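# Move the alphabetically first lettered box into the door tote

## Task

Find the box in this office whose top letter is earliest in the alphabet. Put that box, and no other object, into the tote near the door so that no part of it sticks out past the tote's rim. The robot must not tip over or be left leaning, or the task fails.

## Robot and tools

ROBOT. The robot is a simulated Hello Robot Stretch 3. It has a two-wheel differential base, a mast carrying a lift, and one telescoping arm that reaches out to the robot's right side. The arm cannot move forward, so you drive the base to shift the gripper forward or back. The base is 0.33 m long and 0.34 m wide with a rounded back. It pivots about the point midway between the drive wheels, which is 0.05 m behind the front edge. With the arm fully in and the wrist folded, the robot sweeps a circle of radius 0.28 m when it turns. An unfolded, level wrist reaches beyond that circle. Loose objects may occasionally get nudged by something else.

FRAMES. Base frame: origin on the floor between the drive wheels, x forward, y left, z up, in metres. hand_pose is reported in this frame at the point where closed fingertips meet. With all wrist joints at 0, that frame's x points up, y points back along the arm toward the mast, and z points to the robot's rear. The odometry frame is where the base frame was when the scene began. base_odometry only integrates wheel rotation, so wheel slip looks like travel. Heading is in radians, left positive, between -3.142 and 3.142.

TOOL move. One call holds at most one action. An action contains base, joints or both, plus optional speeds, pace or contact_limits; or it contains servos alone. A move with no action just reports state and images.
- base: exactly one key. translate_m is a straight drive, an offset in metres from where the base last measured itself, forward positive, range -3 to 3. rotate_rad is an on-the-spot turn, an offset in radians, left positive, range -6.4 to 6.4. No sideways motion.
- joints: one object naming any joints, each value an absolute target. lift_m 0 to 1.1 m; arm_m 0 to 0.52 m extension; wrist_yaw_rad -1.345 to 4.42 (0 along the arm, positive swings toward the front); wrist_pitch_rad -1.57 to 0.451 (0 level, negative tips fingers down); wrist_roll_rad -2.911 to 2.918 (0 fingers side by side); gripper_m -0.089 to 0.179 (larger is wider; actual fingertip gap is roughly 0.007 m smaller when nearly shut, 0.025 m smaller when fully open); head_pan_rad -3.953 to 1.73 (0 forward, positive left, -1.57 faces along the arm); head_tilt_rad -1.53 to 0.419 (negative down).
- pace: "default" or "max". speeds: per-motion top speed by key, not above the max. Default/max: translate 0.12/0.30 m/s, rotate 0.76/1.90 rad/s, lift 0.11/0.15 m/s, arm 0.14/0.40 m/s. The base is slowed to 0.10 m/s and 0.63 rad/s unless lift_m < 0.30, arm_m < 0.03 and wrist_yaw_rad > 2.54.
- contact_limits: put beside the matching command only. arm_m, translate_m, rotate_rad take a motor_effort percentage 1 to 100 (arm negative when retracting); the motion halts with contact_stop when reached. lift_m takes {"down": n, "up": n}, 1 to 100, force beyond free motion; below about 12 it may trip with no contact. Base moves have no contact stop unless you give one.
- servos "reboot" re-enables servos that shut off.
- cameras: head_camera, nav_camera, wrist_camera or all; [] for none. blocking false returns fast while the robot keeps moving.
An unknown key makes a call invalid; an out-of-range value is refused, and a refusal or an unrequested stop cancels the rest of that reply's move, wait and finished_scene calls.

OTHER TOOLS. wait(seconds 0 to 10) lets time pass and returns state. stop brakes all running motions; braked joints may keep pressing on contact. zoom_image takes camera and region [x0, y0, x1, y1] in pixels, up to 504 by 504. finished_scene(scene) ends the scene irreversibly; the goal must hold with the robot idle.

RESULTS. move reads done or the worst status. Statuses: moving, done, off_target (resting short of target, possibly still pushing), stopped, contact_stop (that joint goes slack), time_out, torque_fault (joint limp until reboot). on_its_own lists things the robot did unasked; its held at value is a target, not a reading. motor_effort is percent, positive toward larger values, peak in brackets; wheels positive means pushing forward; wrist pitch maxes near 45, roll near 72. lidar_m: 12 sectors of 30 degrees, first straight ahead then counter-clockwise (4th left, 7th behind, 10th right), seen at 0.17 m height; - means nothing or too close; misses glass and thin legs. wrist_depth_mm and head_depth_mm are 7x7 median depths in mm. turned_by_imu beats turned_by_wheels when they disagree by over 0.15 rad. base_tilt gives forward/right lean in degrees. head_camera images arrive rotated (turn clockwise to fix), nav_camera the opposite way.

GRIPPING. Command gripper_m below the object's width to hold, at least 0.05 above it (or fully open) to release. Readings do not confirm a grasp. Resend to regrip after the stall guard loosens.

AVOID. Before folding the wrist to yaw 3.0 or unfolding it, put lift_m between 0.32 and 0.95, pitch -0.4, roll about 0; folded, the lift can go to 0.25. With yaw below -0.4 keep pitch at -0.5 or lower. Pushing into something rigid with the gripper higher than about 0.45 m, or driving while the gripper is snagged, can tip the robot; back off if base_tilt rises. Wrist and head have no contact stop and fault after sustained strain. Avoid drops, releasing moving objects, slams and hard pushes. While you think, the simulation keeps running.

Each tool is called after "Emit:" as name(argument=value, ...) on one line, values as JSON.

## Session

Emit:
move(joints={"lift_m": 0.35, "wrist_pitch_rad": -0.4, "head_pan_rad": 1.4, "head_tilt_rad": -0.4}, pace="max", cameras=["nav_camera", "head_camera"])

Emit:
move(joints={"head_pan_rad": 0.2}, pace="max", cameras=["nav_camera", "head_camera"])

Emit:
move(joints={"head_pan_rad": -1.0}, pace="max", cameras=["nav_camera", "head_camera"])

Emit:
move(joints={"head_pan_rad": -2.3}, pace="max", cameras=["nav_camera", "head_camera"])

Emit:
move(joints={"head_pan_rad": -3.6}, pace="max", cameras=["nav_camera", "head_camera"])

Scene clock: 1.17 s.
move: done
base_odometry: x=+0.000 y=+0.000 heading=+0.000
turned_by_wheels: +0.000
turned_by_imu: +0.000
base_tilt: forward=+1.0 right=-0.2
lidar_m: 1.39 2.07 1.11 0.87 0.86 0.91 1.35 1.08 1.14 0.89 0.88 0.94
head_depth_mm: 964 1043 1143 1257 1411 1588 1455 / 915 987 1072 1170 1294 1444 1452 / 868 938 1006 1091 1199 1323 1399 / 823 874 946 1025 1113 1216 1341 / 781 834 897 967 1052 1145 1255 / 745 796 851 907 988 1077 1179 / 723 768 813 872 936 1007 1102
base_status: not commanded
joint_positions: lift_m=+0.350 arm_m=+0.002 wrist_yaw_rad=+2.888 wrist_pitch_rad=-0.416 wrist_roll_rad=+0.000 gripper_m=+0.037 head_pan_rad=+1.431 head_tilt_rad=-0.399
joint_status: all done
measured_speeds: all 0
motor_effort: left_wheel=-0.2(0.5) right_wheel=+2.1(2.5) lift_m=+22.1(24.5) arm_m=-11.2(11.2) wrist_yaw_rad=+0.8(1.3) wrist_pitch_rad=+2.5(4.9) wrist_roll_rad=+0.9(1.1) gripper_m=+0.5(1.0) head_pan_rad=-1.6(4.9) head_tilt_rad=-1.7(3.1)
hand_pose: x=+0.0350 y=+0.0708 z=+0.3631 quat_wxyz=(+0.233, +0.704, +0.058, +0.668) (m; base frame)
wrist_depth_mm: - 706 - - - - - / 136 752 900 - - - - / 144 167 - - - - - / 156 178 915 898 885 897 890 / 684 181 755 707 722 714 703 / 597 198 128 563 579 599 592 / 516 496 497 513 499 516 513
pictures: head_camera (sideways), nav_camera (sideways)
Images, in order (width x height): head_camera 896x504, nav_camera 672x504.

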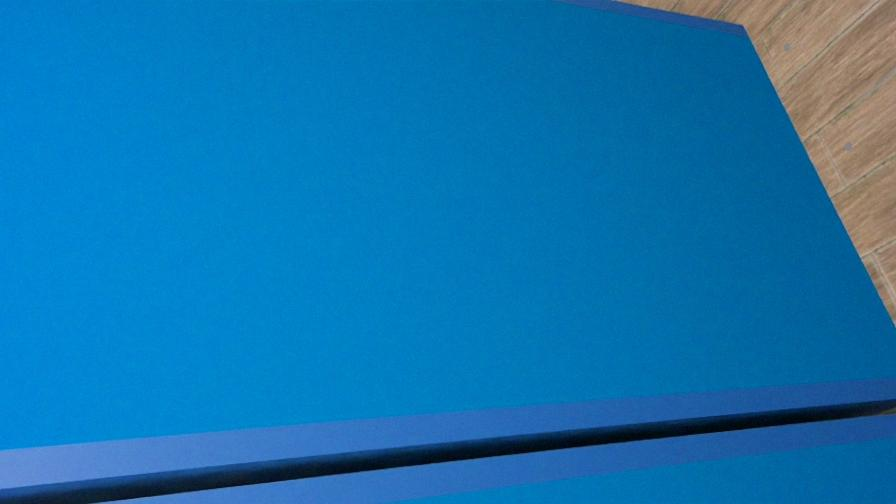

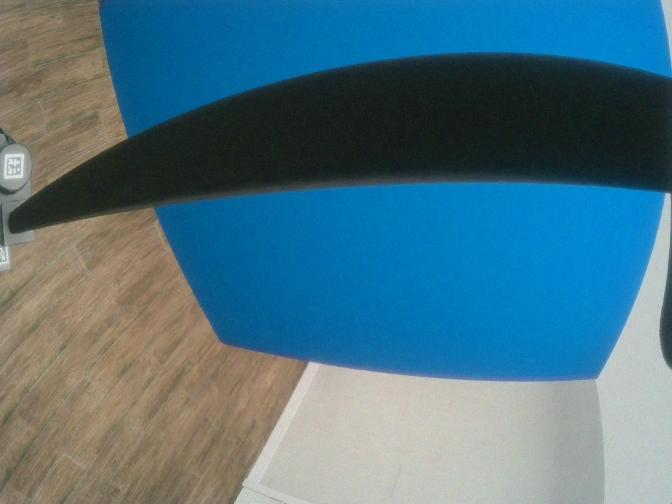

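Scene clock: 2.13 s.
move: done
base_odometry: x=+0.000 y=+0.000 heading=+0.000
turned_by_wheels: +0.000
turned_by_imu: +0.000
base_tilt: forward=+0.9 right=-0.1
lidar_m: 1.38 2.07 1.11 0.87 0.86 0.91 1.35 1.08 1.14 0.89 0.88 0.94
head_depth_mm: 1730 1756 1779 1827 1865 1738 1445 / 1877 2023 2150 2295 2195 1768 1442 / 1835 1947 2116 2320 2311 1766 1431 / 1816 1916 2062 2248 2283 1730 1440 / 1783 1901 2016 2193 2281 1771 1434 / 1761 1870 1985 2175 2261 1754 1428 / 1719 1827 1964 2100 2189 1762 1437
base_status: not commanded
joint_positions: lift_m=+0.350 arm_m=+0.002 wrist_yaw_rad=+2.888 wrist_pitch_rad=-0.416 wrist_roll_rad=+0.000 gripper_m=+0.037 head_pan_rad=+0.187 head_tilt_rad=-0.400
joint_status: all done
measured_speeds: all 0
motor_effort: left_wheel=-0.3(0.4) right_wheel=+2.1(2.6) lift_m=+24.8(24.9) arm_m=-13.8(13.9) wrist_yaw_rad=+0.3(1.1) wrist_pitch_rad=+2.9(3.1) wrist_roll_rad=+0.8(1.1) gripper_m=-0.2(1.4) head_pan_rad=-1.9(5.2) head_tilt_rad=-1.8(3.9)
hand_pose: x=+0.0350 y=+0.0708 z=+0.3631 quat_wxyz=(+0.233, +0.704, +0.058, +0.668) (m; base frame)
wrist_depth_mm: - 712 - - - - - / 135 756 869 - - - - / 145 168 - - - - - / 156 177 905 916 909 909 880 / 685 182 751 717 719 725 721 / 600 198 128 560 584 598 599 / 514 497 499 516 498 514 513
pictures: head_camera (sideways), nav_camera (sideways)
Images, in order (width x height): head_camera 896x504, nav_camera 672x504.

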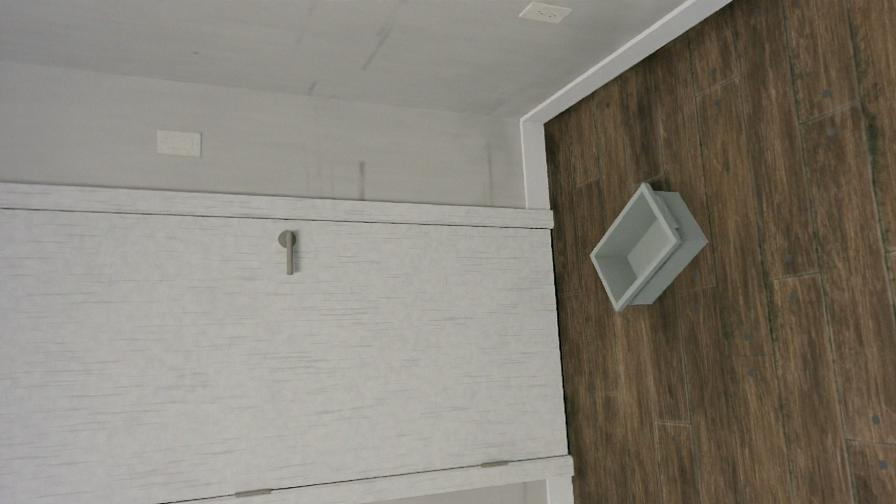

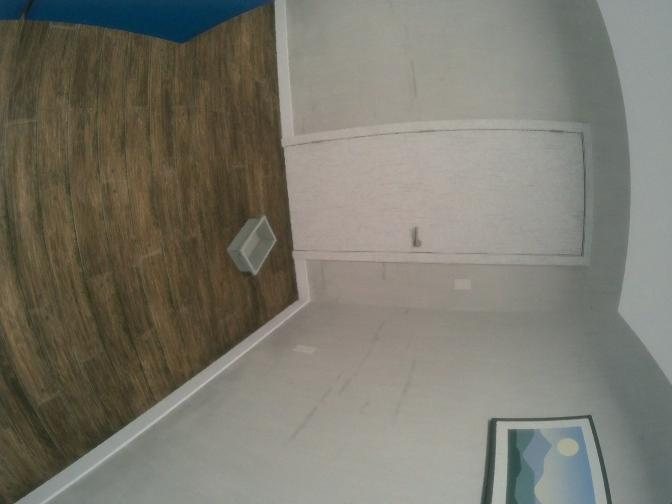

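Scene clock: 3.10 s.
move: done
base_odometry: x=+0.000 y=+0.000 heading=+0.000
turned_by_wheels: +0.000
turned_by_imu: +0.000
base_tilt: forward=+0.8 right=-0.1
lidar_m: 1.39 2.07 1.11 0.87 0.86 0.92 1.35 1.08 1.14 0.89 0.88 0.94
head_depth_mm: 702 751 803 862 933 1025 1117 / 717 764 819 877 953 1047 1147 / 730 776 832 897 973 1067 1173 / 738 793 851 918 1002 1091 1195 / 753 807 868 941 1010 1122 1237 / 765 818 880 958 1046 1145 1279 / 777 833 897 980 1065 1185 1298
base_status: not commanded
joint_positions: lift_m=+0.350 arm_m=+0.002 wrist_yaw_rad=+2.888 wrist_pitch_rad=-0.416 wrist_roll_rad=+0.000 gripper_m=+0.037 head_pan_rad=-1.036 head_tilt_rad=-0.400
joint_status: all done
measured_speeds: all 0
motor_effort: left_wheel=-0.4(0.5) right_wheel=+2.1(2.4) lift_m=+27.6(27.6) arm_m=-16.3(16.6) wrist_yaw_rad=+0.7(1.4) wrist_pitch_rad=+2.7(3.1) wrist_roll_rad=+0.9(1.0) gripper_m=-0.1(1.1) head_pan_rad=-0.2(6.0) head_tilt_rad=-1.9(2.6)
hand_pose: x=+0.0350 y=+0.0708 z=+0.3631 quat_wxyz=(+0.233, +0.704, +0.058, +0.668) (m; base frame)
wrist_depth_mm: - 702 - - - - - / 135 751 877 - - - - / 145 168 - - - - - / 156 179 881 898 886 901 932 / 695 182 747 714 716 711 710 / 593 199 127 564 583 593 602 / 510 494 493 518 495 509 518
pictures: head_camera (sideways), nav_camera (sideways)
Images, in order (width x height): head_camera 896x504, nav_camera 672x504.

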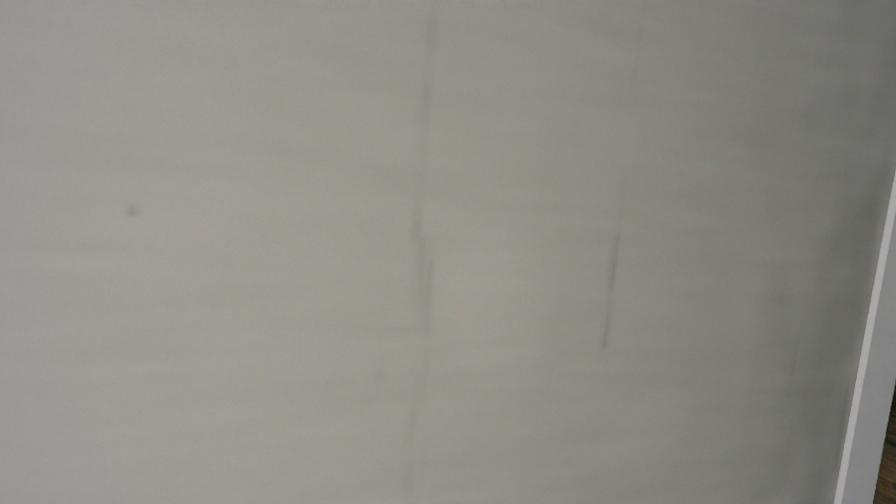

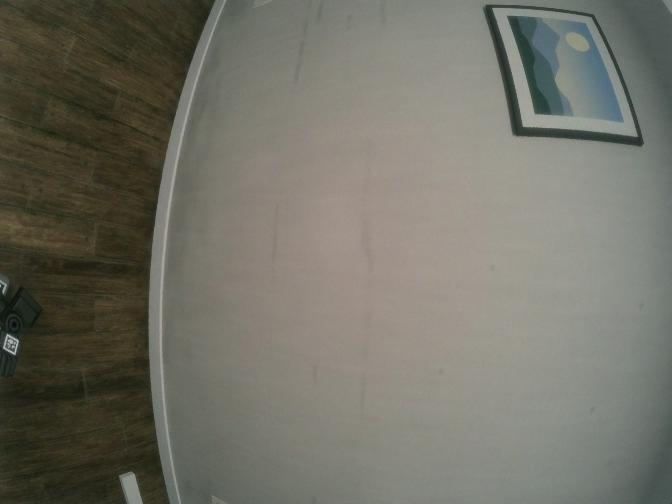

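Scene clock: 4.07 s.
move: done
base_odometry: x=+0.000 y=+0.000 heading=+0.000
turned_by_wheels: +0.000
turned_by_imu: +0.000
base_tilt: forward=+1.0 right=+0.0
lidar_m: 1.39 2.07 1.11 0.87 0.86 0.91 1.35 1.08 1.14 0.89 0.88 0.94
head_depth_mm: 1403 1498 1523 1030 1326 1722 1442 / 1465 1547 1573 1103 1881 1729 1453 / 1539 1622 1570 1849 1994 1773 1440 / 1597 1688 1548 1463 2035 1726 1434 / 1508 1591 1544 1760 1953 1748 1443 / 1286 1347 1381 1514 1602 1643 1442 / 1135 1174 1233 1293 1374 1448 1422
base_status: not commanded
joint_positions: lift_m=+0.350 arm_m=+0.002 wrist_yaw_rad=+2.888 wrist_pitch_rad=-0.416 wrist_roll_rad=+0.000 gripper_m=+0.037 head_pan_rad=-2.346 head_tilt_rad=-0.400
joint_status: all done
measured_speeds: all 0
motor_effort: left_wheel=-0.4(0.5) right_wheel=+1.8(2.4) lift_m=+30.4(30.4) arm_m=-19.3(19.4) wrist_yaw_rad=+0.6(1.4) wrist_pitch_rad=+2.6(3.1) wrist_roll_rad=+0.8(1.0) gripper_m=+0.3(1.2) head_pan_rad=+2.4(5.3) head_tilt_rad=-1.6(2.4)
hand_pose: x=+0.0350 y=+0.0708 z=+0.3631 quat_wxyz=(+0.233, +0.704, +0.058, +0.668) (m; base frame)
wrist_depth_mm: - 719 - - - - - / 135 760 881 - - - - / 144 166 - - - - - / 156 178 887 883 912 896 897 / 673 182 754 720 726 721 720 / 588 199 128 559 577 606 595 / 512 499 507 517 494 513 520
pictures: head_camera (sideways), nav_camera (sideways)
Images, in order (width x height): head_camera 896x504, nav_camera 672x504.

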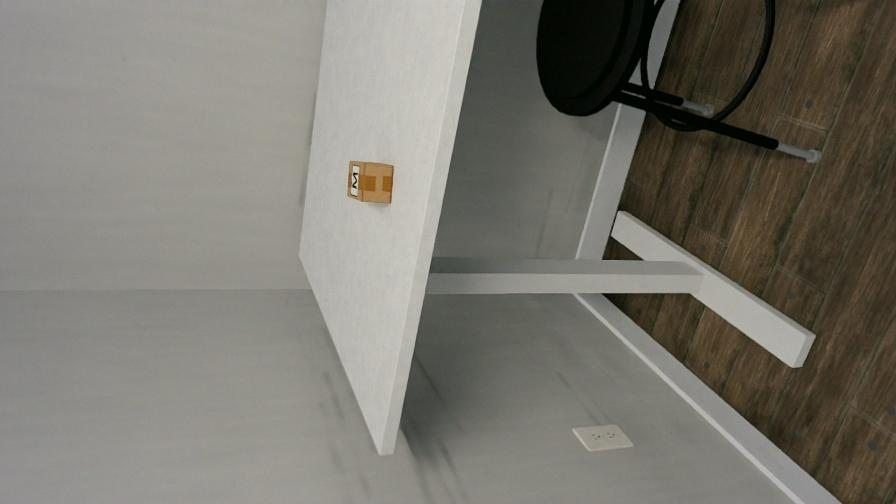

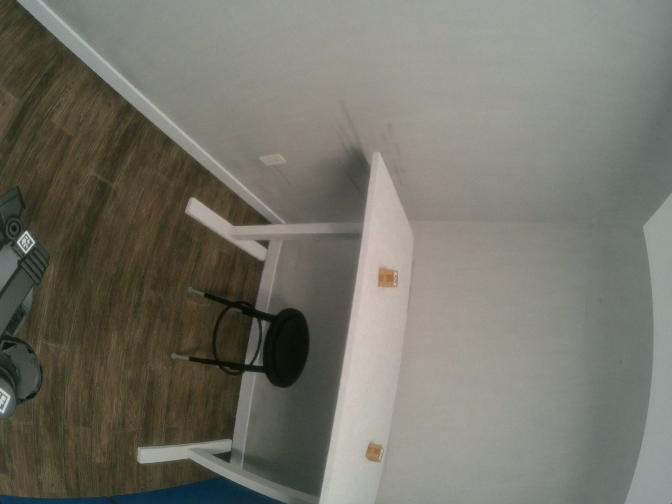

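Scene clock: 5.03 s.
move: done
base_odometry: x=+0.000 y=+0.000 heading=+0.000
turned_by_wheels: +0.000
turned_by_imu: +0.000
base_tilt: forward=+1.0 right=-0.2
lidar_m: 1.39 2.06 1.11 0.87 0.86 0.91 1.35 1.08 1.14 0.89 0.88 0.94
head_depth_mm: 769 806 851 897 962 1024 1097 / 820 866 916 976 1043 1116 1213 / 876 927 989 1062 1137 1231 1331 / 947 1009 1090 1168 1261 1378 1406 / 1029 1090 1184 1284 1401 1538 1436 / 1116 1210 1296 1428 1582 1672 1441 / 1222 1343 1408 1612 1819 1696 1445
base_status: not commanded
joint_positions: lift_m=+0.350 arm_m=+0.002 wrist_yaw_rad=+2.888 wrist_pitch_rad=-0.416 wrist_roll_rad=+0.000 gripper_m=+0.037 head_pan_rad=-3.650 head_tilt_rad=-0.400
joint_status: all done
measured_speeds: all 0
motor_effort: left_wheel=-0.5(0.5) right_wheel=+2.2(2.5) lift_m=+30.4(30.6) arm_m=-22.1(22.1) wrist_yaw_rad=+0.9(1.1) wrist_pitch_rad=+2.5(3.1) wrist_roll_rad=+0.8(1.0) gripper_m=+0.2(1.0) head_pan_rad=+2.3(5.4) head_tilt_rad=-1.7(3.3)
hand_pose: x=+0.0350 y=+0.0708 z=+0.3631 quat_wxyz=(+0.233, +0.704, +0.058, +0.668) (m; base frame)
wrist_depth_mm: - 715 - - - - - / 135 752 890 - - - - / 145 168 - - - - - / 156 178 902 890 892 893 874 / 683 181 740 716 730 723 735 / 593 198 128 566 577 592 595 / 510 502 500 515 499 509 510
pictures: head_camera (sideways), nav_camera (sideways)
Images, in order (width x height): head_camera 896x504, nav_camera 672x504.

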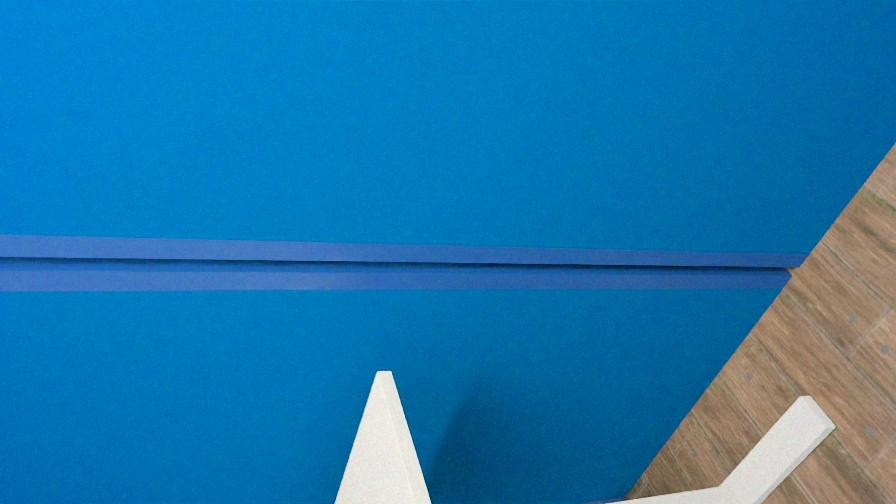

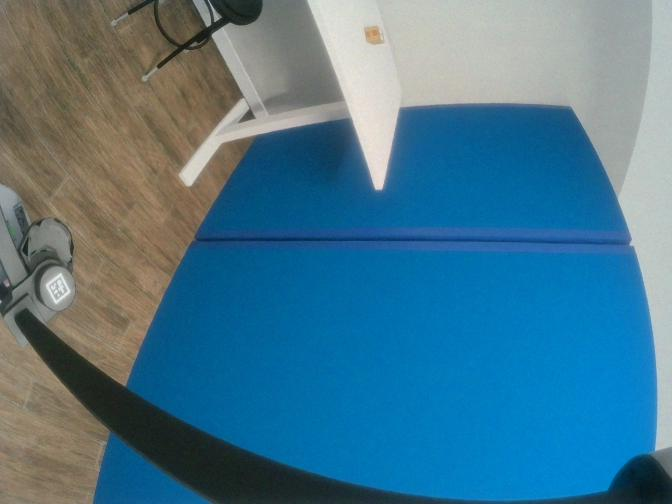

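Emit:
move(joints={"head_pan_rad": -2.72}, pace="max", cameras=["head_camera"])

Emit:
zoom_image(camera="head_camera", region=[310, 0, 470, 160])

Emit:
zoom_image(camera="head_camera", region=[290, 344, 450, 504])

Scene clock: 22.43 s.
move: done
base_odometry: x=+0.000 y=+0.000 heading=+0.000
turned_by_wheels: +0.000
turned_by_imu: +0.001
base_tilt: forward=+1.0 right=-0.2
lidar_m: 1.39 2.07 1.11 0.87 0.86 0.91 1.35 1.08 1.14 0.89 0.88 0.94
head_depth_mm: 1413 1500 1572 1030 1884 1776 1454 / 1425 1516 1570 1103 1908 1773 1446 / 1429 1526 1568 1097 1510 1681 1434 / 1449 1544 1546 1086 1375 1768 1455 / 1457 1556 1524 1079 1881 1705 1447 / 1473 1558 1516 1073 2010 1756 1435 / 1473 1593 1497 1447 1974 1652 1435
base_status: not commanded
joint_positions: lift_m=+0.350 arm_m=+0.002 wrist_yaw_rad=+2.888 wrist_pitch_rad=-0.416 wrist_roll_rad=+0.000 gripper_m=+0.037 head_pan_rad=-2.698 head_tilt_rad=-0.400
joint_status: all done
measured_speeds: all 0
motor_effort: left_wheel=-0.1(0.4) right_wheel=+2.1(2.5) lift_m=+30.0(30.3) arm_m=-23.1(23.4) wrist_yaw_rad=+0.7(1.2) wrist_pitch_rad=+2.8(3.0) wrist_roll_rad=+0.8(1.2) gripper_m=+0.1(1.2) head_pan_rad=+0.0(4.0) head_tilt_rad=-0.7(2.2)
hand_pose: x=+0.0350 y=+0.0708 z=+0.3631 quat_wxyz=(+0.233, +0.704, +0.058, +0.668) (m; base frame)
wrist_depth_mm: - 717 - - - - - / 135 768 870 - - - - / 145 168 - - - - - / 156 178 889 896 875 909 898 / 690 182 738 714 714 715 723 / 599 200 127 558 581 598 594 / 507 499 499 516 502 513 511
pictures: head_camera (sideways)
Images, in order (width x height): head_camera 896x504.

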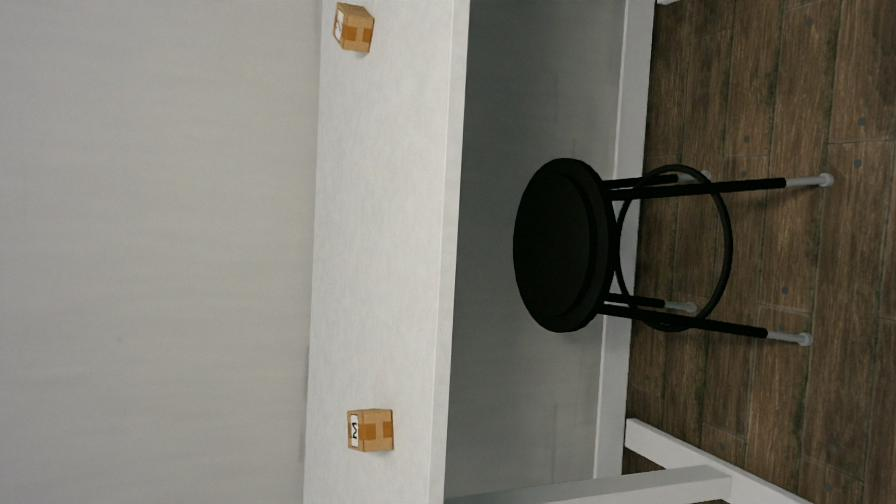

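Scaled by 3.150 from the camera's 896x504 image, which has a finer 1280x720 frame.

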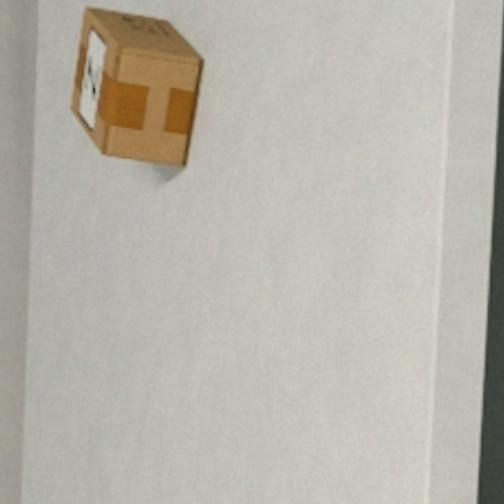

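Scaled by 3.150 from the camera's 896x504 image, which has a finer 1280x720 frame.

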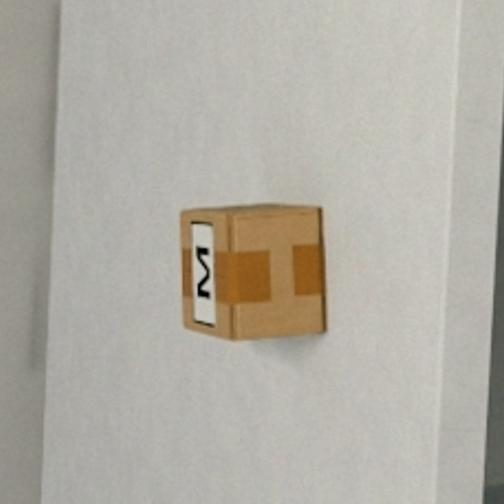

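Emit:
zoom_image(camera="head_camera", region=[325, 0, 385, 60])

Emit:
move(base={"rotate_rad": 0.603}, joints={"lift_m": 0.28, "head_pan_rad": 0.9}, pace="max", cameras=[])

Emit:
move(base={"translate_m": 1.68}, pace="max", cameras=["nav_camera"])

Emit:
move(base={"rotate_rad": 1.42}, joints={"head_pan_rad": 0.3}, pace="max", cameras=["nav_camera", "head_camera"])

Scaled by 8.400 from the camera's 896x504 image, which has a finer 1280x720 frame.

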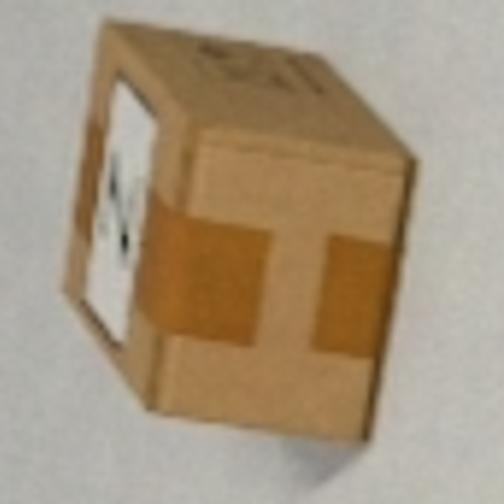

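Scene clock: 46.37 s.
move: done
base_odometry: x=+0.000 y=+0.000 heading=+0.603
turned_by_wheels: +0.603
turned_by_imu: +0.601
base_tilt: forward=+1.1 right=-0.1
lidar_m: 2.07 1.05 0.85 0.85 0.94 1.35 1.08 1.08 0.88 0.88 0.97 1.53
head_depth_mm: 891 966 1047 1149 1279 1422 1455 / 850 918 998 1081 1190 1320 1410 / 814 871 944 1029 1126 1244 1360 / 783 836 903 981 1069 1168 1298 / 753 801 860 931 1008 1094 1221 / 737 783 833 894 974 1054 1136 / 698 741 790 845 906 984 1078
base_status: done
joint_positions: lift_m=+0.280 arm_m=+0.002 wrist_yaw_rad=+2.888 wrist_pitch_rad=-0.417 wrist_roll_rad=+0.000 gripper_m=+0.037 head_pan_rad=+0.916 head_tilt_rad=-0.400
joint_status: all done
measured_speeds: translate_m=+0.000 rotate_rad=+0.000 lift_m=+0.000 arm_m=+0.000 wrist_yaw_rad=+0.000 wrist_pitch_rad=+0.000 wrist_roll_rad=+0.000 head_pan_rad=-0.024 head_tilt_rad=+0.000
motor_effort: left_wheel=-8.8(15.9) right_wheel=+9.5(15.6) lift_m=+30.6(30.7) arm_m=-22.2(23.7) wrist_yaw_rad=+0.7(1.2) wrist_pitch_rad=+3.1(3.3) wrist_roll_rad=+0.9(1.1) gripper_m=-0.3(1.0) head_pan_rad=-2.9(5.8) head_tilt_rad=-0.8(3.0)
hand_pose: x=+0.0350 y=+0.0706 z=+0.2929 quat_wxyz=(+0.233, +0.704, +0.058, +0.668) (m; base frame)
wrist_depth_mm: - 138 - 784 796 - - / 135 143 - 866 876 - - / 144 154 - 924 925 983 - / 160 178 760 780 768 775 768 / 595 181 640 619 607 630 628 / 509 199 128 306 502 518 511 / 438 264 265 415 416 444 436
pictures: none
No camera images: "cameras" was empty.

Scene clock: 53.37 s.
move: done
base_odometry: x=+1.384 y=+0.952 heading=+0.603
turned_by_wheels: +0.000
turned_by_imu: -0.001
base_tilt: forward=+0.9 right=+0.0
lidar_m: 0.42 0.49 0.77 3.17 0.83 0.99 2.72 1.43 1.17 1.07 0.53 0.43
head_depth_mm: 544 565 585 612 637 668 702 / 621 648 678 708 744 785 830 / 720 759 804 849 900 964 1022 / 863 915 975 1055 1129 1227 1326 / 1077 1163 1263 1381 1535 1624 1445 / 1423 1550 1692 2004 2069 1744 1416 / 2072 2454 2923 3071 2255 1751 1427
base_status: done
joint_positions: lift_m=+0.280 arm_m=+0.002 wrist_yaw_rad=+2.888 wrist_pitch_rad=-0.417 wrist_roll_rad=+0.000 gripper_m=+0.037 head_pan_rad=+0.900 head_tilt_rad=-0.400
joint_status: not commanded
measured_speeds: all 0
motor_effort: left_wheel=+5.9(13.1) right_wheel=+1.4(15.7) lift_m=+21.9(30.5) arm_m=-16.6(21.9) wrist_yaw_rad=+1.0(1.3) wrist_pitch_rad=+2.9(3.5) wrist_roll_rad=+1.0(1.1) gripper_m=-0.1(1.6) head_pan_rad=-2.4(4.5) head_tilt_rad=-0.5(2.3)
hand_pose: x=+0.0350 y=+0.0706 z=+0.2929 quat_wxyz=(+0.233, +0.704, +0.058, +0.668) (m; base frame)
wrist_depth_mm: - - - - - - 468 / 136 - - - - - 469 / 145 171 - - - - 475 / 160 178 766 774 757 - 471 / 592 182 640 625 613 613 457 / 512 199 127 305 504 516 - / 441 266 265 415 421 442 437
pictures: nav_camera (sideways)
Images, in order (width x height): nav_camera 672x504.

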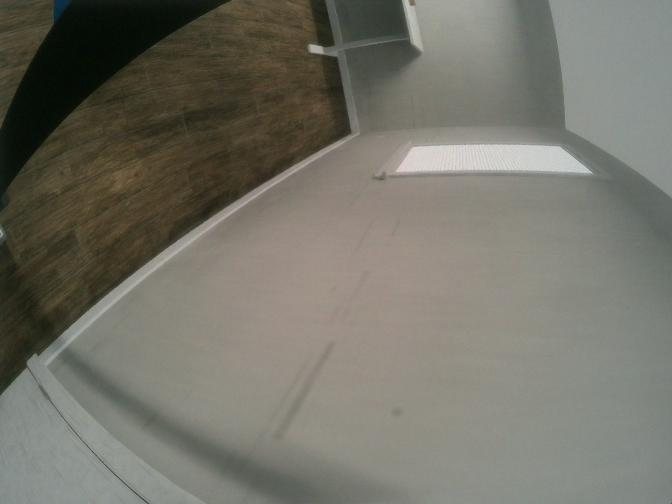

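Scene clock: 55.40 s.
move: done
base_odometry: x=+1.384 y=+0.952 heading=+2.022
turned_by_wheels: +1.420
turned_by_imu: +1.414
base_tilt: forward=+1.1 right=-0.2
lidar_m: 1.75 0.77 0.81 2.25 1.64 1.20 1.16 0.61 0.44 0.42 0.47 0.64
head_depth_mm: 3022 3174 3441 3307 2324 1771 1444 / 3109 3312 3477 3300 2331 1765 1444 / 3251 3361 3686 3247 2279 1764 1441 / 3355 3517 3791 3301 2296 1765 1439 / 3411 3640 3899 2861 2114 1649 1400 / 849 890 940 995 1047 1117 1202 / 732 761 795 834 874 926 992
base_status: done
joint_positions: lift_m=+0.280 arm_m=+0.002 wrist_yaw_rad=+2.888 wrist_pitch_rad=-0.417 wrist_roll_rad=+0.000 gripper_m=+0.037 head_pan_rad=+0.291 head_tilt_rad=-0.400
joint_status: all done
measured_speeds: all 0
motor_effort: left_wheel=-7.4(16.4) right_wheel=+7.7(17.6) lift_m=+22.9(23.2) arm_m=-22.9(23.5) wrist_yaw_rad=+0.4(1.3) wrist_pitch_rad=+2.8(3.3) wrist_roll_rad=+0.8(1.1) gripper_m=-0.8(1.1) head_pan_rad=+2.3(5.4) head_tilt_rad=-0.6(2.2)
hand_pose: x=+0.0350 y=+0.0706 z=+0.2929 quat_wxyz=(+0.233, +0.704, +0.058, +0.668) (m; base frame)
wrist_depth_mm: - - - - - 627 - / 135 - - - - 678 - / 145 171 - - - - - / 160 178 772 778 773 728 755 / 599 182 643 611 614 620 616 / 519 198 128 305 500 517 516 / 435 264 265 417 424 441 436
pictures: head_camera (sideways), nav_camera (sideways)
Images, in order (width x height): head_camera 896x504, nav_camera 672x504.

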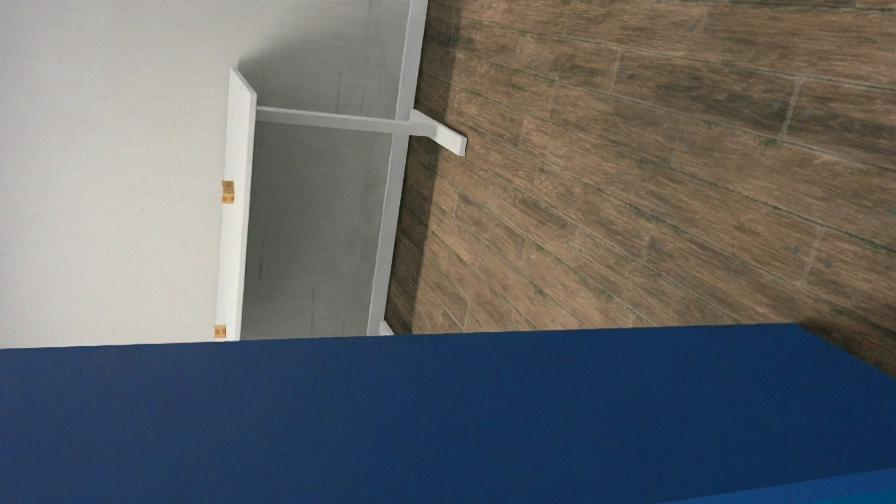

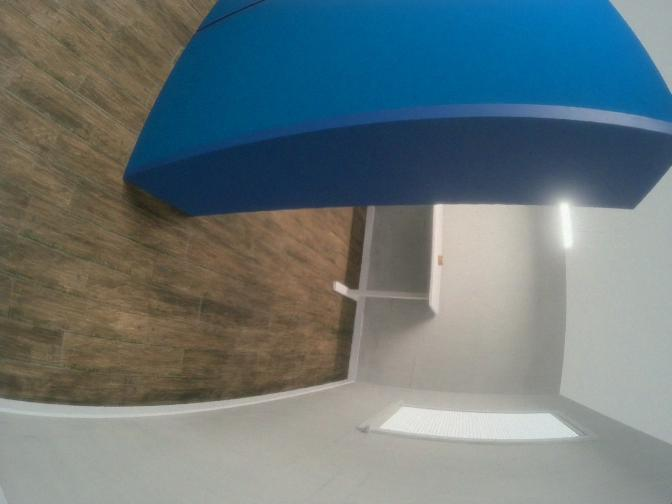

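Emit:
move(base={"translate_m": 1.3}, joints={"head_pan_rad": 0.5}, pace="max", cameras=["nav_camera"])

Emit:
move(base={"rotate_rad": 0.871}, pace="max", cameras=["nav_camera", "head_camera"])

Scene clock: 79.20 s.
move: done
base_odometry: x=+0.817 y=+2.122 heading=+2.022
turned_by_wheels: +0.000
turned_by_imu: +0.000
base_tilt: forward=+1.0 right=+0.0
lidar_m: 1.75 1.92 3.11 1.41 0.64 0.73 1.69 0.64 0.47 0.45 0.47 0.64
head_depth_mm: 2022 2110 1996 2344 2171 1773 1449 / 2110 2199 2264 2516 2180 1755 1444 / 2242 2370 2283 2701 2315 1761 1443 / 2353 2527 2660 2876 2283 1767 1442 / 2515 2689 2858 3003 2258 1740 1441 / 2657 2879 2965 2848 2286 1753 1437 / 2850 3077 3351 3301 2281 1743 1434
base_status: done
joint_positions: lift_m=+0.280 arm_m=+0.002 wrist_yaw_rad=+2.888 wrist_pitch_rad=-0.417 wrist_roll_rad=+0.000 gripper_m=+0.037 head_pan_rad=+0.500 head_tilt_rad=-0.400
joint_status: all done
measured_speeds: all 0
motor_effort: left_wheel=+5.8(12.6) right_wheel=+0.9(17.1) lift_m=+28.3(28.6) arm_m=-15.8(21.0) wrist_yaw_rad=+0.5(1.3) wrist_pitch_rad=+2.9(3.4) wrist_roll_rad=+0.8(1.1) gripper_m=+0.0(1.2) head_pan_rad=-3.1(4.7) head_tilt_rad=-1.3(1.6)
hand_pose: x=+0.0350 y=+0.0706 z=+0.2929 quat_wxyz=(+0.233, +0.704, +0.058, +0.668) (m; base frame)
wrist_depth_mm: - - - - - - - / 135 - - - - - - / 144 172 - - - - - / 161 178 765 772 758 760 772 / - 183 638 611 618 614 612 / 514 198 127 309 501 514 510 / 442 264 266 417 413 442 440
pictures: nav_camera (sideways)
Images, in order (width x height): nav_camera 672x504.

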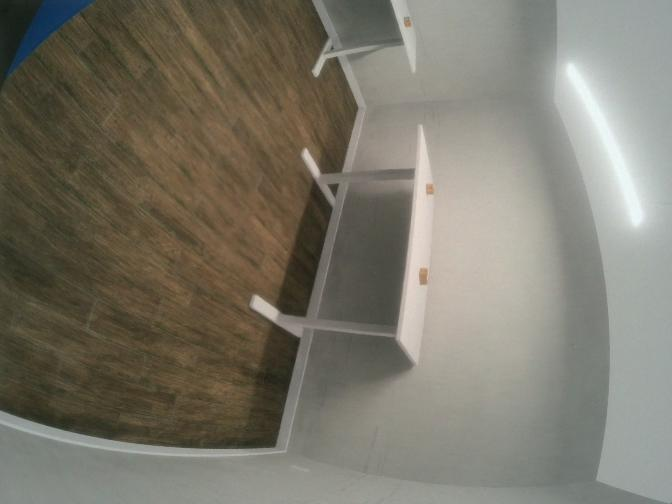

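Scene clock: 80.83 s.
move: done
base_odometry: x=+0.817 y=+2.122 heading=+2.893
turned_by_wheels: +0.871
turned_by_imu: +0.868
base_tilt: forward=+0.9 right=-0.2
lidar_m: 2.55 3.10 0.58 0.62 2.45 0.80 0.50 0.45 0.45 0.55 1.06 1.92
head_depth_mm: 2993 3212 3494 3240 2331 1786 1444 / 2973 3172 3434 3278 2307 1767 1446 / 2933 3071 3370 3333 2280 1758 1446 / 2865 3044 3337 3216 2281 1766 1427 / 2868 3047 3293 3032 2256 1758 1428 / 2841 3009 3222 3255 2284 1750 1426 / 1959 2112 2236 1902 1579 1644 1403
base_status: done
joint_positions: lift_m=+0.280 arm_m=+0.002 wrist_yaw_rad=+2.888 wrist_pitch_rad=-0.417 wrist_roll_rad=+0.000 gripper_m=+0.037 head_pan_rad=+0.500 head_tilt_rad=-0.400
joint_status: not commanded
measured_speeds: all 0
motor_effort: left_wheel=-8.3(16.6) right_wheel=+9.9(16.8) lift_m=+29.1(29.5) arm_m=-20.4(20.4) wrist_yaw_rad=+1.1(1.2) wrist_pitch_rad=+2.8(3.3) wrist_roll_rad=+0.8(1.1) gripper_m=+0.2(1.2) head_pan_rad=-3.4(4.5) head_tilt_rad=+0.1(1.5)
hand_pose: x=+0.0350 y=+0.0706 z=+0.2929 quat_wxyz=(+0.233, +0.704, +0.058, +0.668) (m; base frame)
wrist_depth_mm: - - - - - - - / 135 - - - - - - / 145 172 908 - 952 - - / 160 178 777 741 761 750 773 / 583 182 642 620 615 611 627 / 513 199 127 305 491 514 513 / 441 265 265 413 414 443 442
pictures: head_camera (sideways), nav_camera (sideways)
Images, in order (width x height): head_camera 896x504, nav_camera 672x504.

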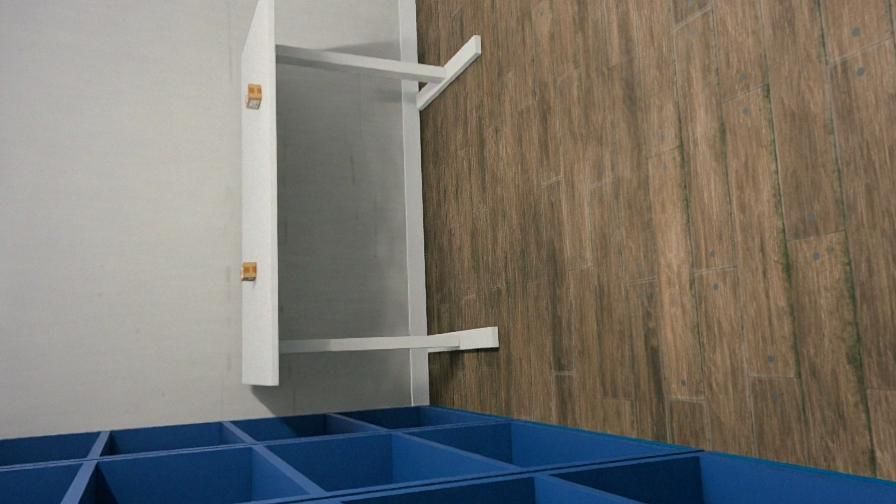

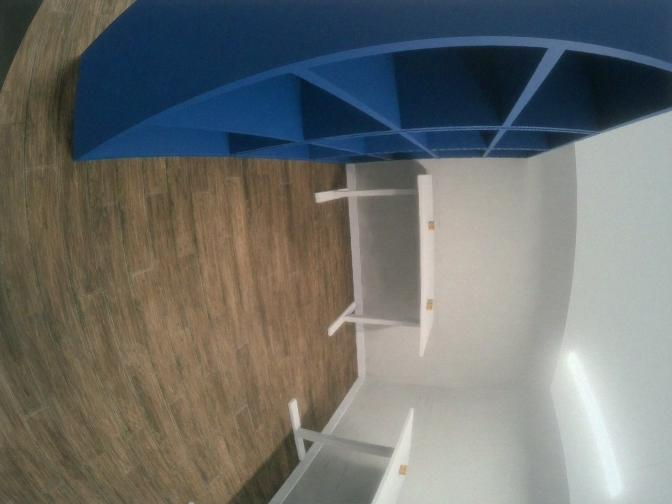

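Emit:
move(base={"rotate_rad": 0.107}, joints={"head_pan_rad": 0.85}, pace="max", cameras=[])

Emit:
move(base={"translate_m": 1.88}, pace="max", cameras=["head_camera"])

Emit:
move(joints={"head_pan_rad": -1.55}, pace="max", cameras=["head_camera"])

Scene clock: 95.00 s.
move: done
base_odometry: x=+0.817 y=+2.122 heading=+2.999
turned_by_wheels: +0.107
turned_by_imu: +0.107
base_tilt: forward=+1.0 right=-0.4
lidar_m: 2.56 1.48 0.58 0.67 2.45 0.70 0.48 0.45 0.46 0.59 1.37 1.91
head_depth_mm: 2774 2949 3121 3083 2314 1784 1449 / 1989 2168 3046 2956 2309 1756 1447 / 1176 1281 1361 1530 1709 1715 1444 / 1055 1323 1351 1514 1355 1530 1393 / 1068 1362 1349 824 1297 1002 920 / 471 502 534 574 626 682 762 / 465 501 543 589 648 718 805
base_status: done
joint_positions: lift_m=+0.280 arm_m=+0.002 wrist_yaw_rad=+2.888 wrist_pitch_rad=-0.417 wrist_roll_rad=+0.000 gripper_m=+0.037 head_pan_rad=+0.850 head_tilt_rad=-0.400
joint_status: all done
measured_speeds: all 0
motor_effort: left_wheel=-8.9(15.1) right_wheel=+9.3(15.1) lift_m=+29.4(30.5) arm_m=-22.1(23.4) wrist_yaw_rad=+0.6(1.2) wrist_pitch_rad=+2.9(3.3) wrist_roll_rad=+0.8(1.1) gripper_m=-0.2(0.9) head_pan_rad=+3.7(5.6) head_tilt_rad=+0.2(1.6)
hand_pose: x=+0.0350 y=+0.0706 z=+0.2929 quat_wxyz=(+0.233, +0.704, +0.058, +0.668) (m; base frame)
wrist_depth_mm: - - - - - - - / 135 - - - - - - / 145 172 943 - 914 - - / 160 178 766 734 714 778 765 / 591 182 654 600 620 611 620 / 511 198 127 310 494 509 504 / 443 265 266 416 420 444 442
pictures: none
No camera images: "cameras" was empty.

Scene clock: 102.70 s.
move: done
base_odometry: x=-1.044 y=+2.388 heading=+2.999
turned_by_wheels: +0.000
turned_by_imu: -0.002
base_tilt: forward=+1.0 right=-0.2
lidar_m: 1.64 1.34 1.63 1.53 1.32 1.65 2.12 1.98 1.27 1.31 1.25 0.83
head_depth_mm: 1471 1560 1613 1098 1921 1781 1448 / 1514 1608 1638 1144 1936 1768 1447 / 1548 1643 1710 1217 2034 1772 1448 / 1588 1686 1728 1226 2111 1761 1437 / 1646 1761 1716 2044 2171 1761 1443 / 1689 1829 1713 2137 2220 1765 1429 / 1759 1884 1693 1679 1909 1746 1428
base_status: done
joint_positions: lift_m=+0.280 arm_m=+0.002 wrist_yaw_rad=+2.888 wrist_pitch_rad=-0.417 wrist_roll_rad=+0.000 gripper_m=+0.037 head_pan_rad=+0.851 head_tilt_rad=-0.400
joint_status: not commanded
measured_speeds: all 0
motor_effort: left_wheel=-0.5(14.8) right_wheel=+8.1(16.0) lift_m=+23.8(29.3) arm_m=-13.7(22.2) wrist_yaw_rad=+0.7(1.2) wrist_pitch_rad=+2.9(3.4) wrist_roll_rad=+0.9(1.1) gripper_m=+0.0(1.3) head_pan_rad=+1.4(3.9) head_tilt_rad=+1.1(1.4)
hand_pose: x=+0.0350 y=+0.0706 z=+0.2929 quat_wxyz=(+0.233, +0.704, +0.058, +0.668) (m; base frame)
wrist_depth_mm: - - - - - - - / 135 - - - - - - / 145 171 - - - - - / 161 177 769 775 769 766 768 / 592 182 644 619 621 609 628 / 512 198 127 306 502 511 515 / 436 263 265 415 416 443 440
pictures: head_camera (sideways)
Images, in order (width x height): head_camera 896x504.

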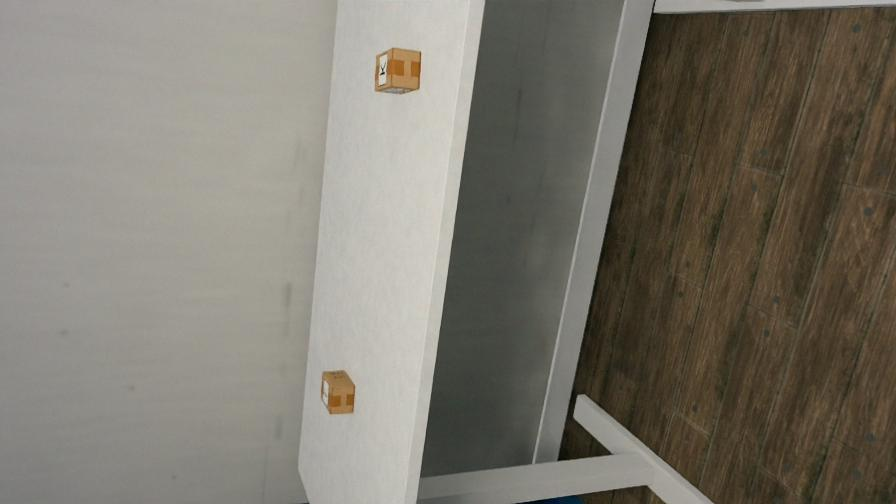

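Scene clock: 103.90 s.
move: done
base_odometry: x=-1.044 y=+2.388 heading=+2.999
turned_by_wheels: +0.000
turned_by_imu: +0.000
base_tilt: forward=+0.8 right=-0.1
lidar_m: 1.64 1.34 1.63 1.54 1.32 1.65 2.11 1.99 1.27 1.30 1.25 0.83
head_depth_mm: 1532 1652 1747 897 2056 1727 1451 / 1427 1546 1570 896 1470 1602 1444 / 1339 1455 1495 893 716 1768 1443 / 1261 1354 1395 892 679 1774 1434 / 1193 1287 1335 880 622 1693 1432 / 1135 1207 1257 877 619 1603 1442 / 1079 1143 1209 876 617 1507 1433
base_status: not commanded
joint_positions: lift_m=+0.280 arm_m=+0.002 wrist_yaw_rad=+2.888 wrist_pitch_rad=-0.417 wrist_roll_rad=+0.000 gripper_m=+0.037 head_pan_rad=-1.601 head_tilt_rad=-0.400
joint_status: all done
measured_speeds: all 0
motor_effort: left_wheel=-0.7(0.8) right_wheel=+7.7(8.5) lift_m=+27.4(27.4) arm_m=-12.1(13.6) wrist_yaw_rad=+0.9(1.2) wrist_pitch_rad=+2.8(3.2) wrist_roll_rad=+1.0(1.1) gripper_m=+0.0(0.8) head_pan_rad=+3.1(5.0) head_tilt_rad=+1.1(1.9)
hand_pose: x=+0.0350 y=+0.0706 z=+0.2929 quat_wxyz=(+0.233, +0.704, +0.058, +0.668) (m; base frame)
wrist_depth_mm: - - - - - - - / 135 - - - - - - / 144 172 - - - - - / 161 178 766 775 774 776 781 / 587 182 644 610 615 613 619 / 506 199 128 306 496 512 518 / 440 263 264 419 420 446 444
pictures: head_camera (sideways)
Images, in order (width x height): head_camera 896x504.

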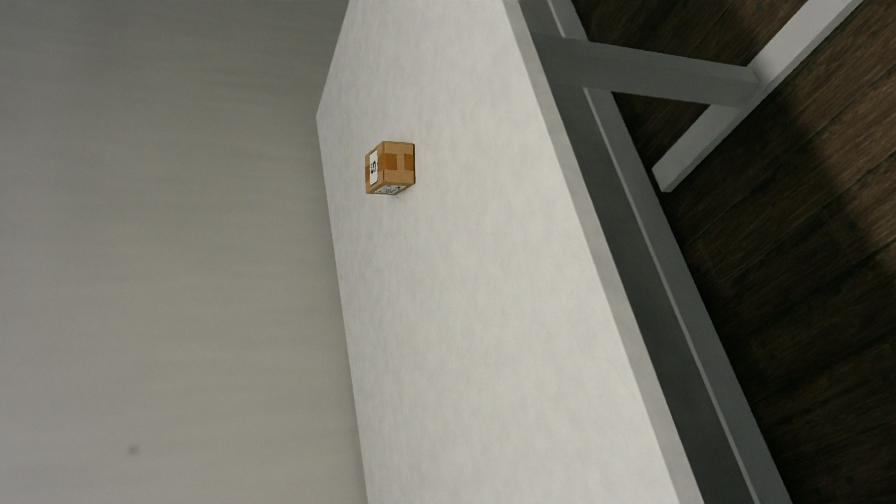

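Emit:
move(joints={"head_pan_rad": -1.45, "head_tilt_rad": -0.4}, cameras=["head_camera", "nav_camera"])

Scene clock: 124.43 s.
move: done
base_odometry: x=-1.044 y=+2.388 heading=+2.999
turned_by_wheels: +0.000
turned_by_imu: +0.001
base_tilt: forward=+0.9 right=-0.2
lidar_m: 1.64 1.34 1.63 1.54 1.32 1.65 2.12 1.98 1.27 1.30 1.25 0.83
head_depth_mm: 1319 1428 1485 900 721 1777 1458 / 1268 1359 1421 894 686 1767 1440 / 1203 1294 1369 890 650 1754 1433 / 1156 1245 1298 888 622 1682 1442 / 1114 1183 1268 880 619 1605 1442 / 1075 1146 1211 876 619 1548 1442 / 1037 1094 1156 873 616 1452 1427
base_status: not commanded
joint_positions: lift_m=+0.280 arm_m=+0.002 wrist_yaw_rad=+2.888 wrist_pitch_rad=-0.417 wrist_roll_rad=+0.000 gripper_m=+0.037 head_pan_rad=-1.448 head_tilt_rad=-0.400
joint_status: all done
measured_speeds: all 0
motor_effort: left_wheel=-0.8(0.8) right_wheel=+8.0(8.2) lift_m=+30.3(30.4) arm_m=-6.2(7.1) wrist_yaw_rad=+0.8(1.3) wrist_pitch_rad=+2.9(3.1) wrist_roll_rad=+0.8(1.1) gripper_m=-0.5(1.2) head_pan_rad=+2.7(3.8) head_tilt_rad=+0.6(3.6)
hand_pose: x=+0.0350 y=+0.0706 z=+0.2929 quat_wxyz=(+0.233, +0.704, +0.058, +0.668) (m; base frame)
wrist_depth_mm: - - - - - - - / 135 - - - - - - / 145 172 - - - - - / 161 178 751 779 764 757 759 / 593 182 633 625 613 617 612 / 512 199 128 305 493 524 509 / 441 265 265 418 420 436 442
pictures: head_camera (sideways), nav_camera (sideways)
Images, in order (width x height): head_camera 896x504, nav_camera 672x504.

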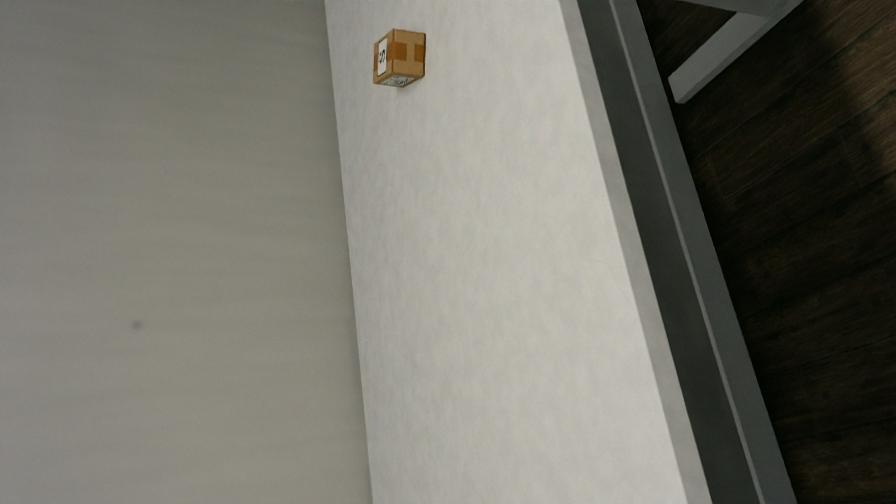

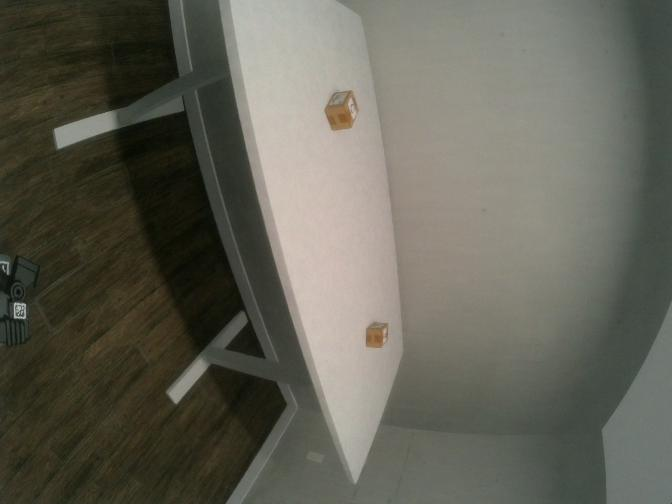

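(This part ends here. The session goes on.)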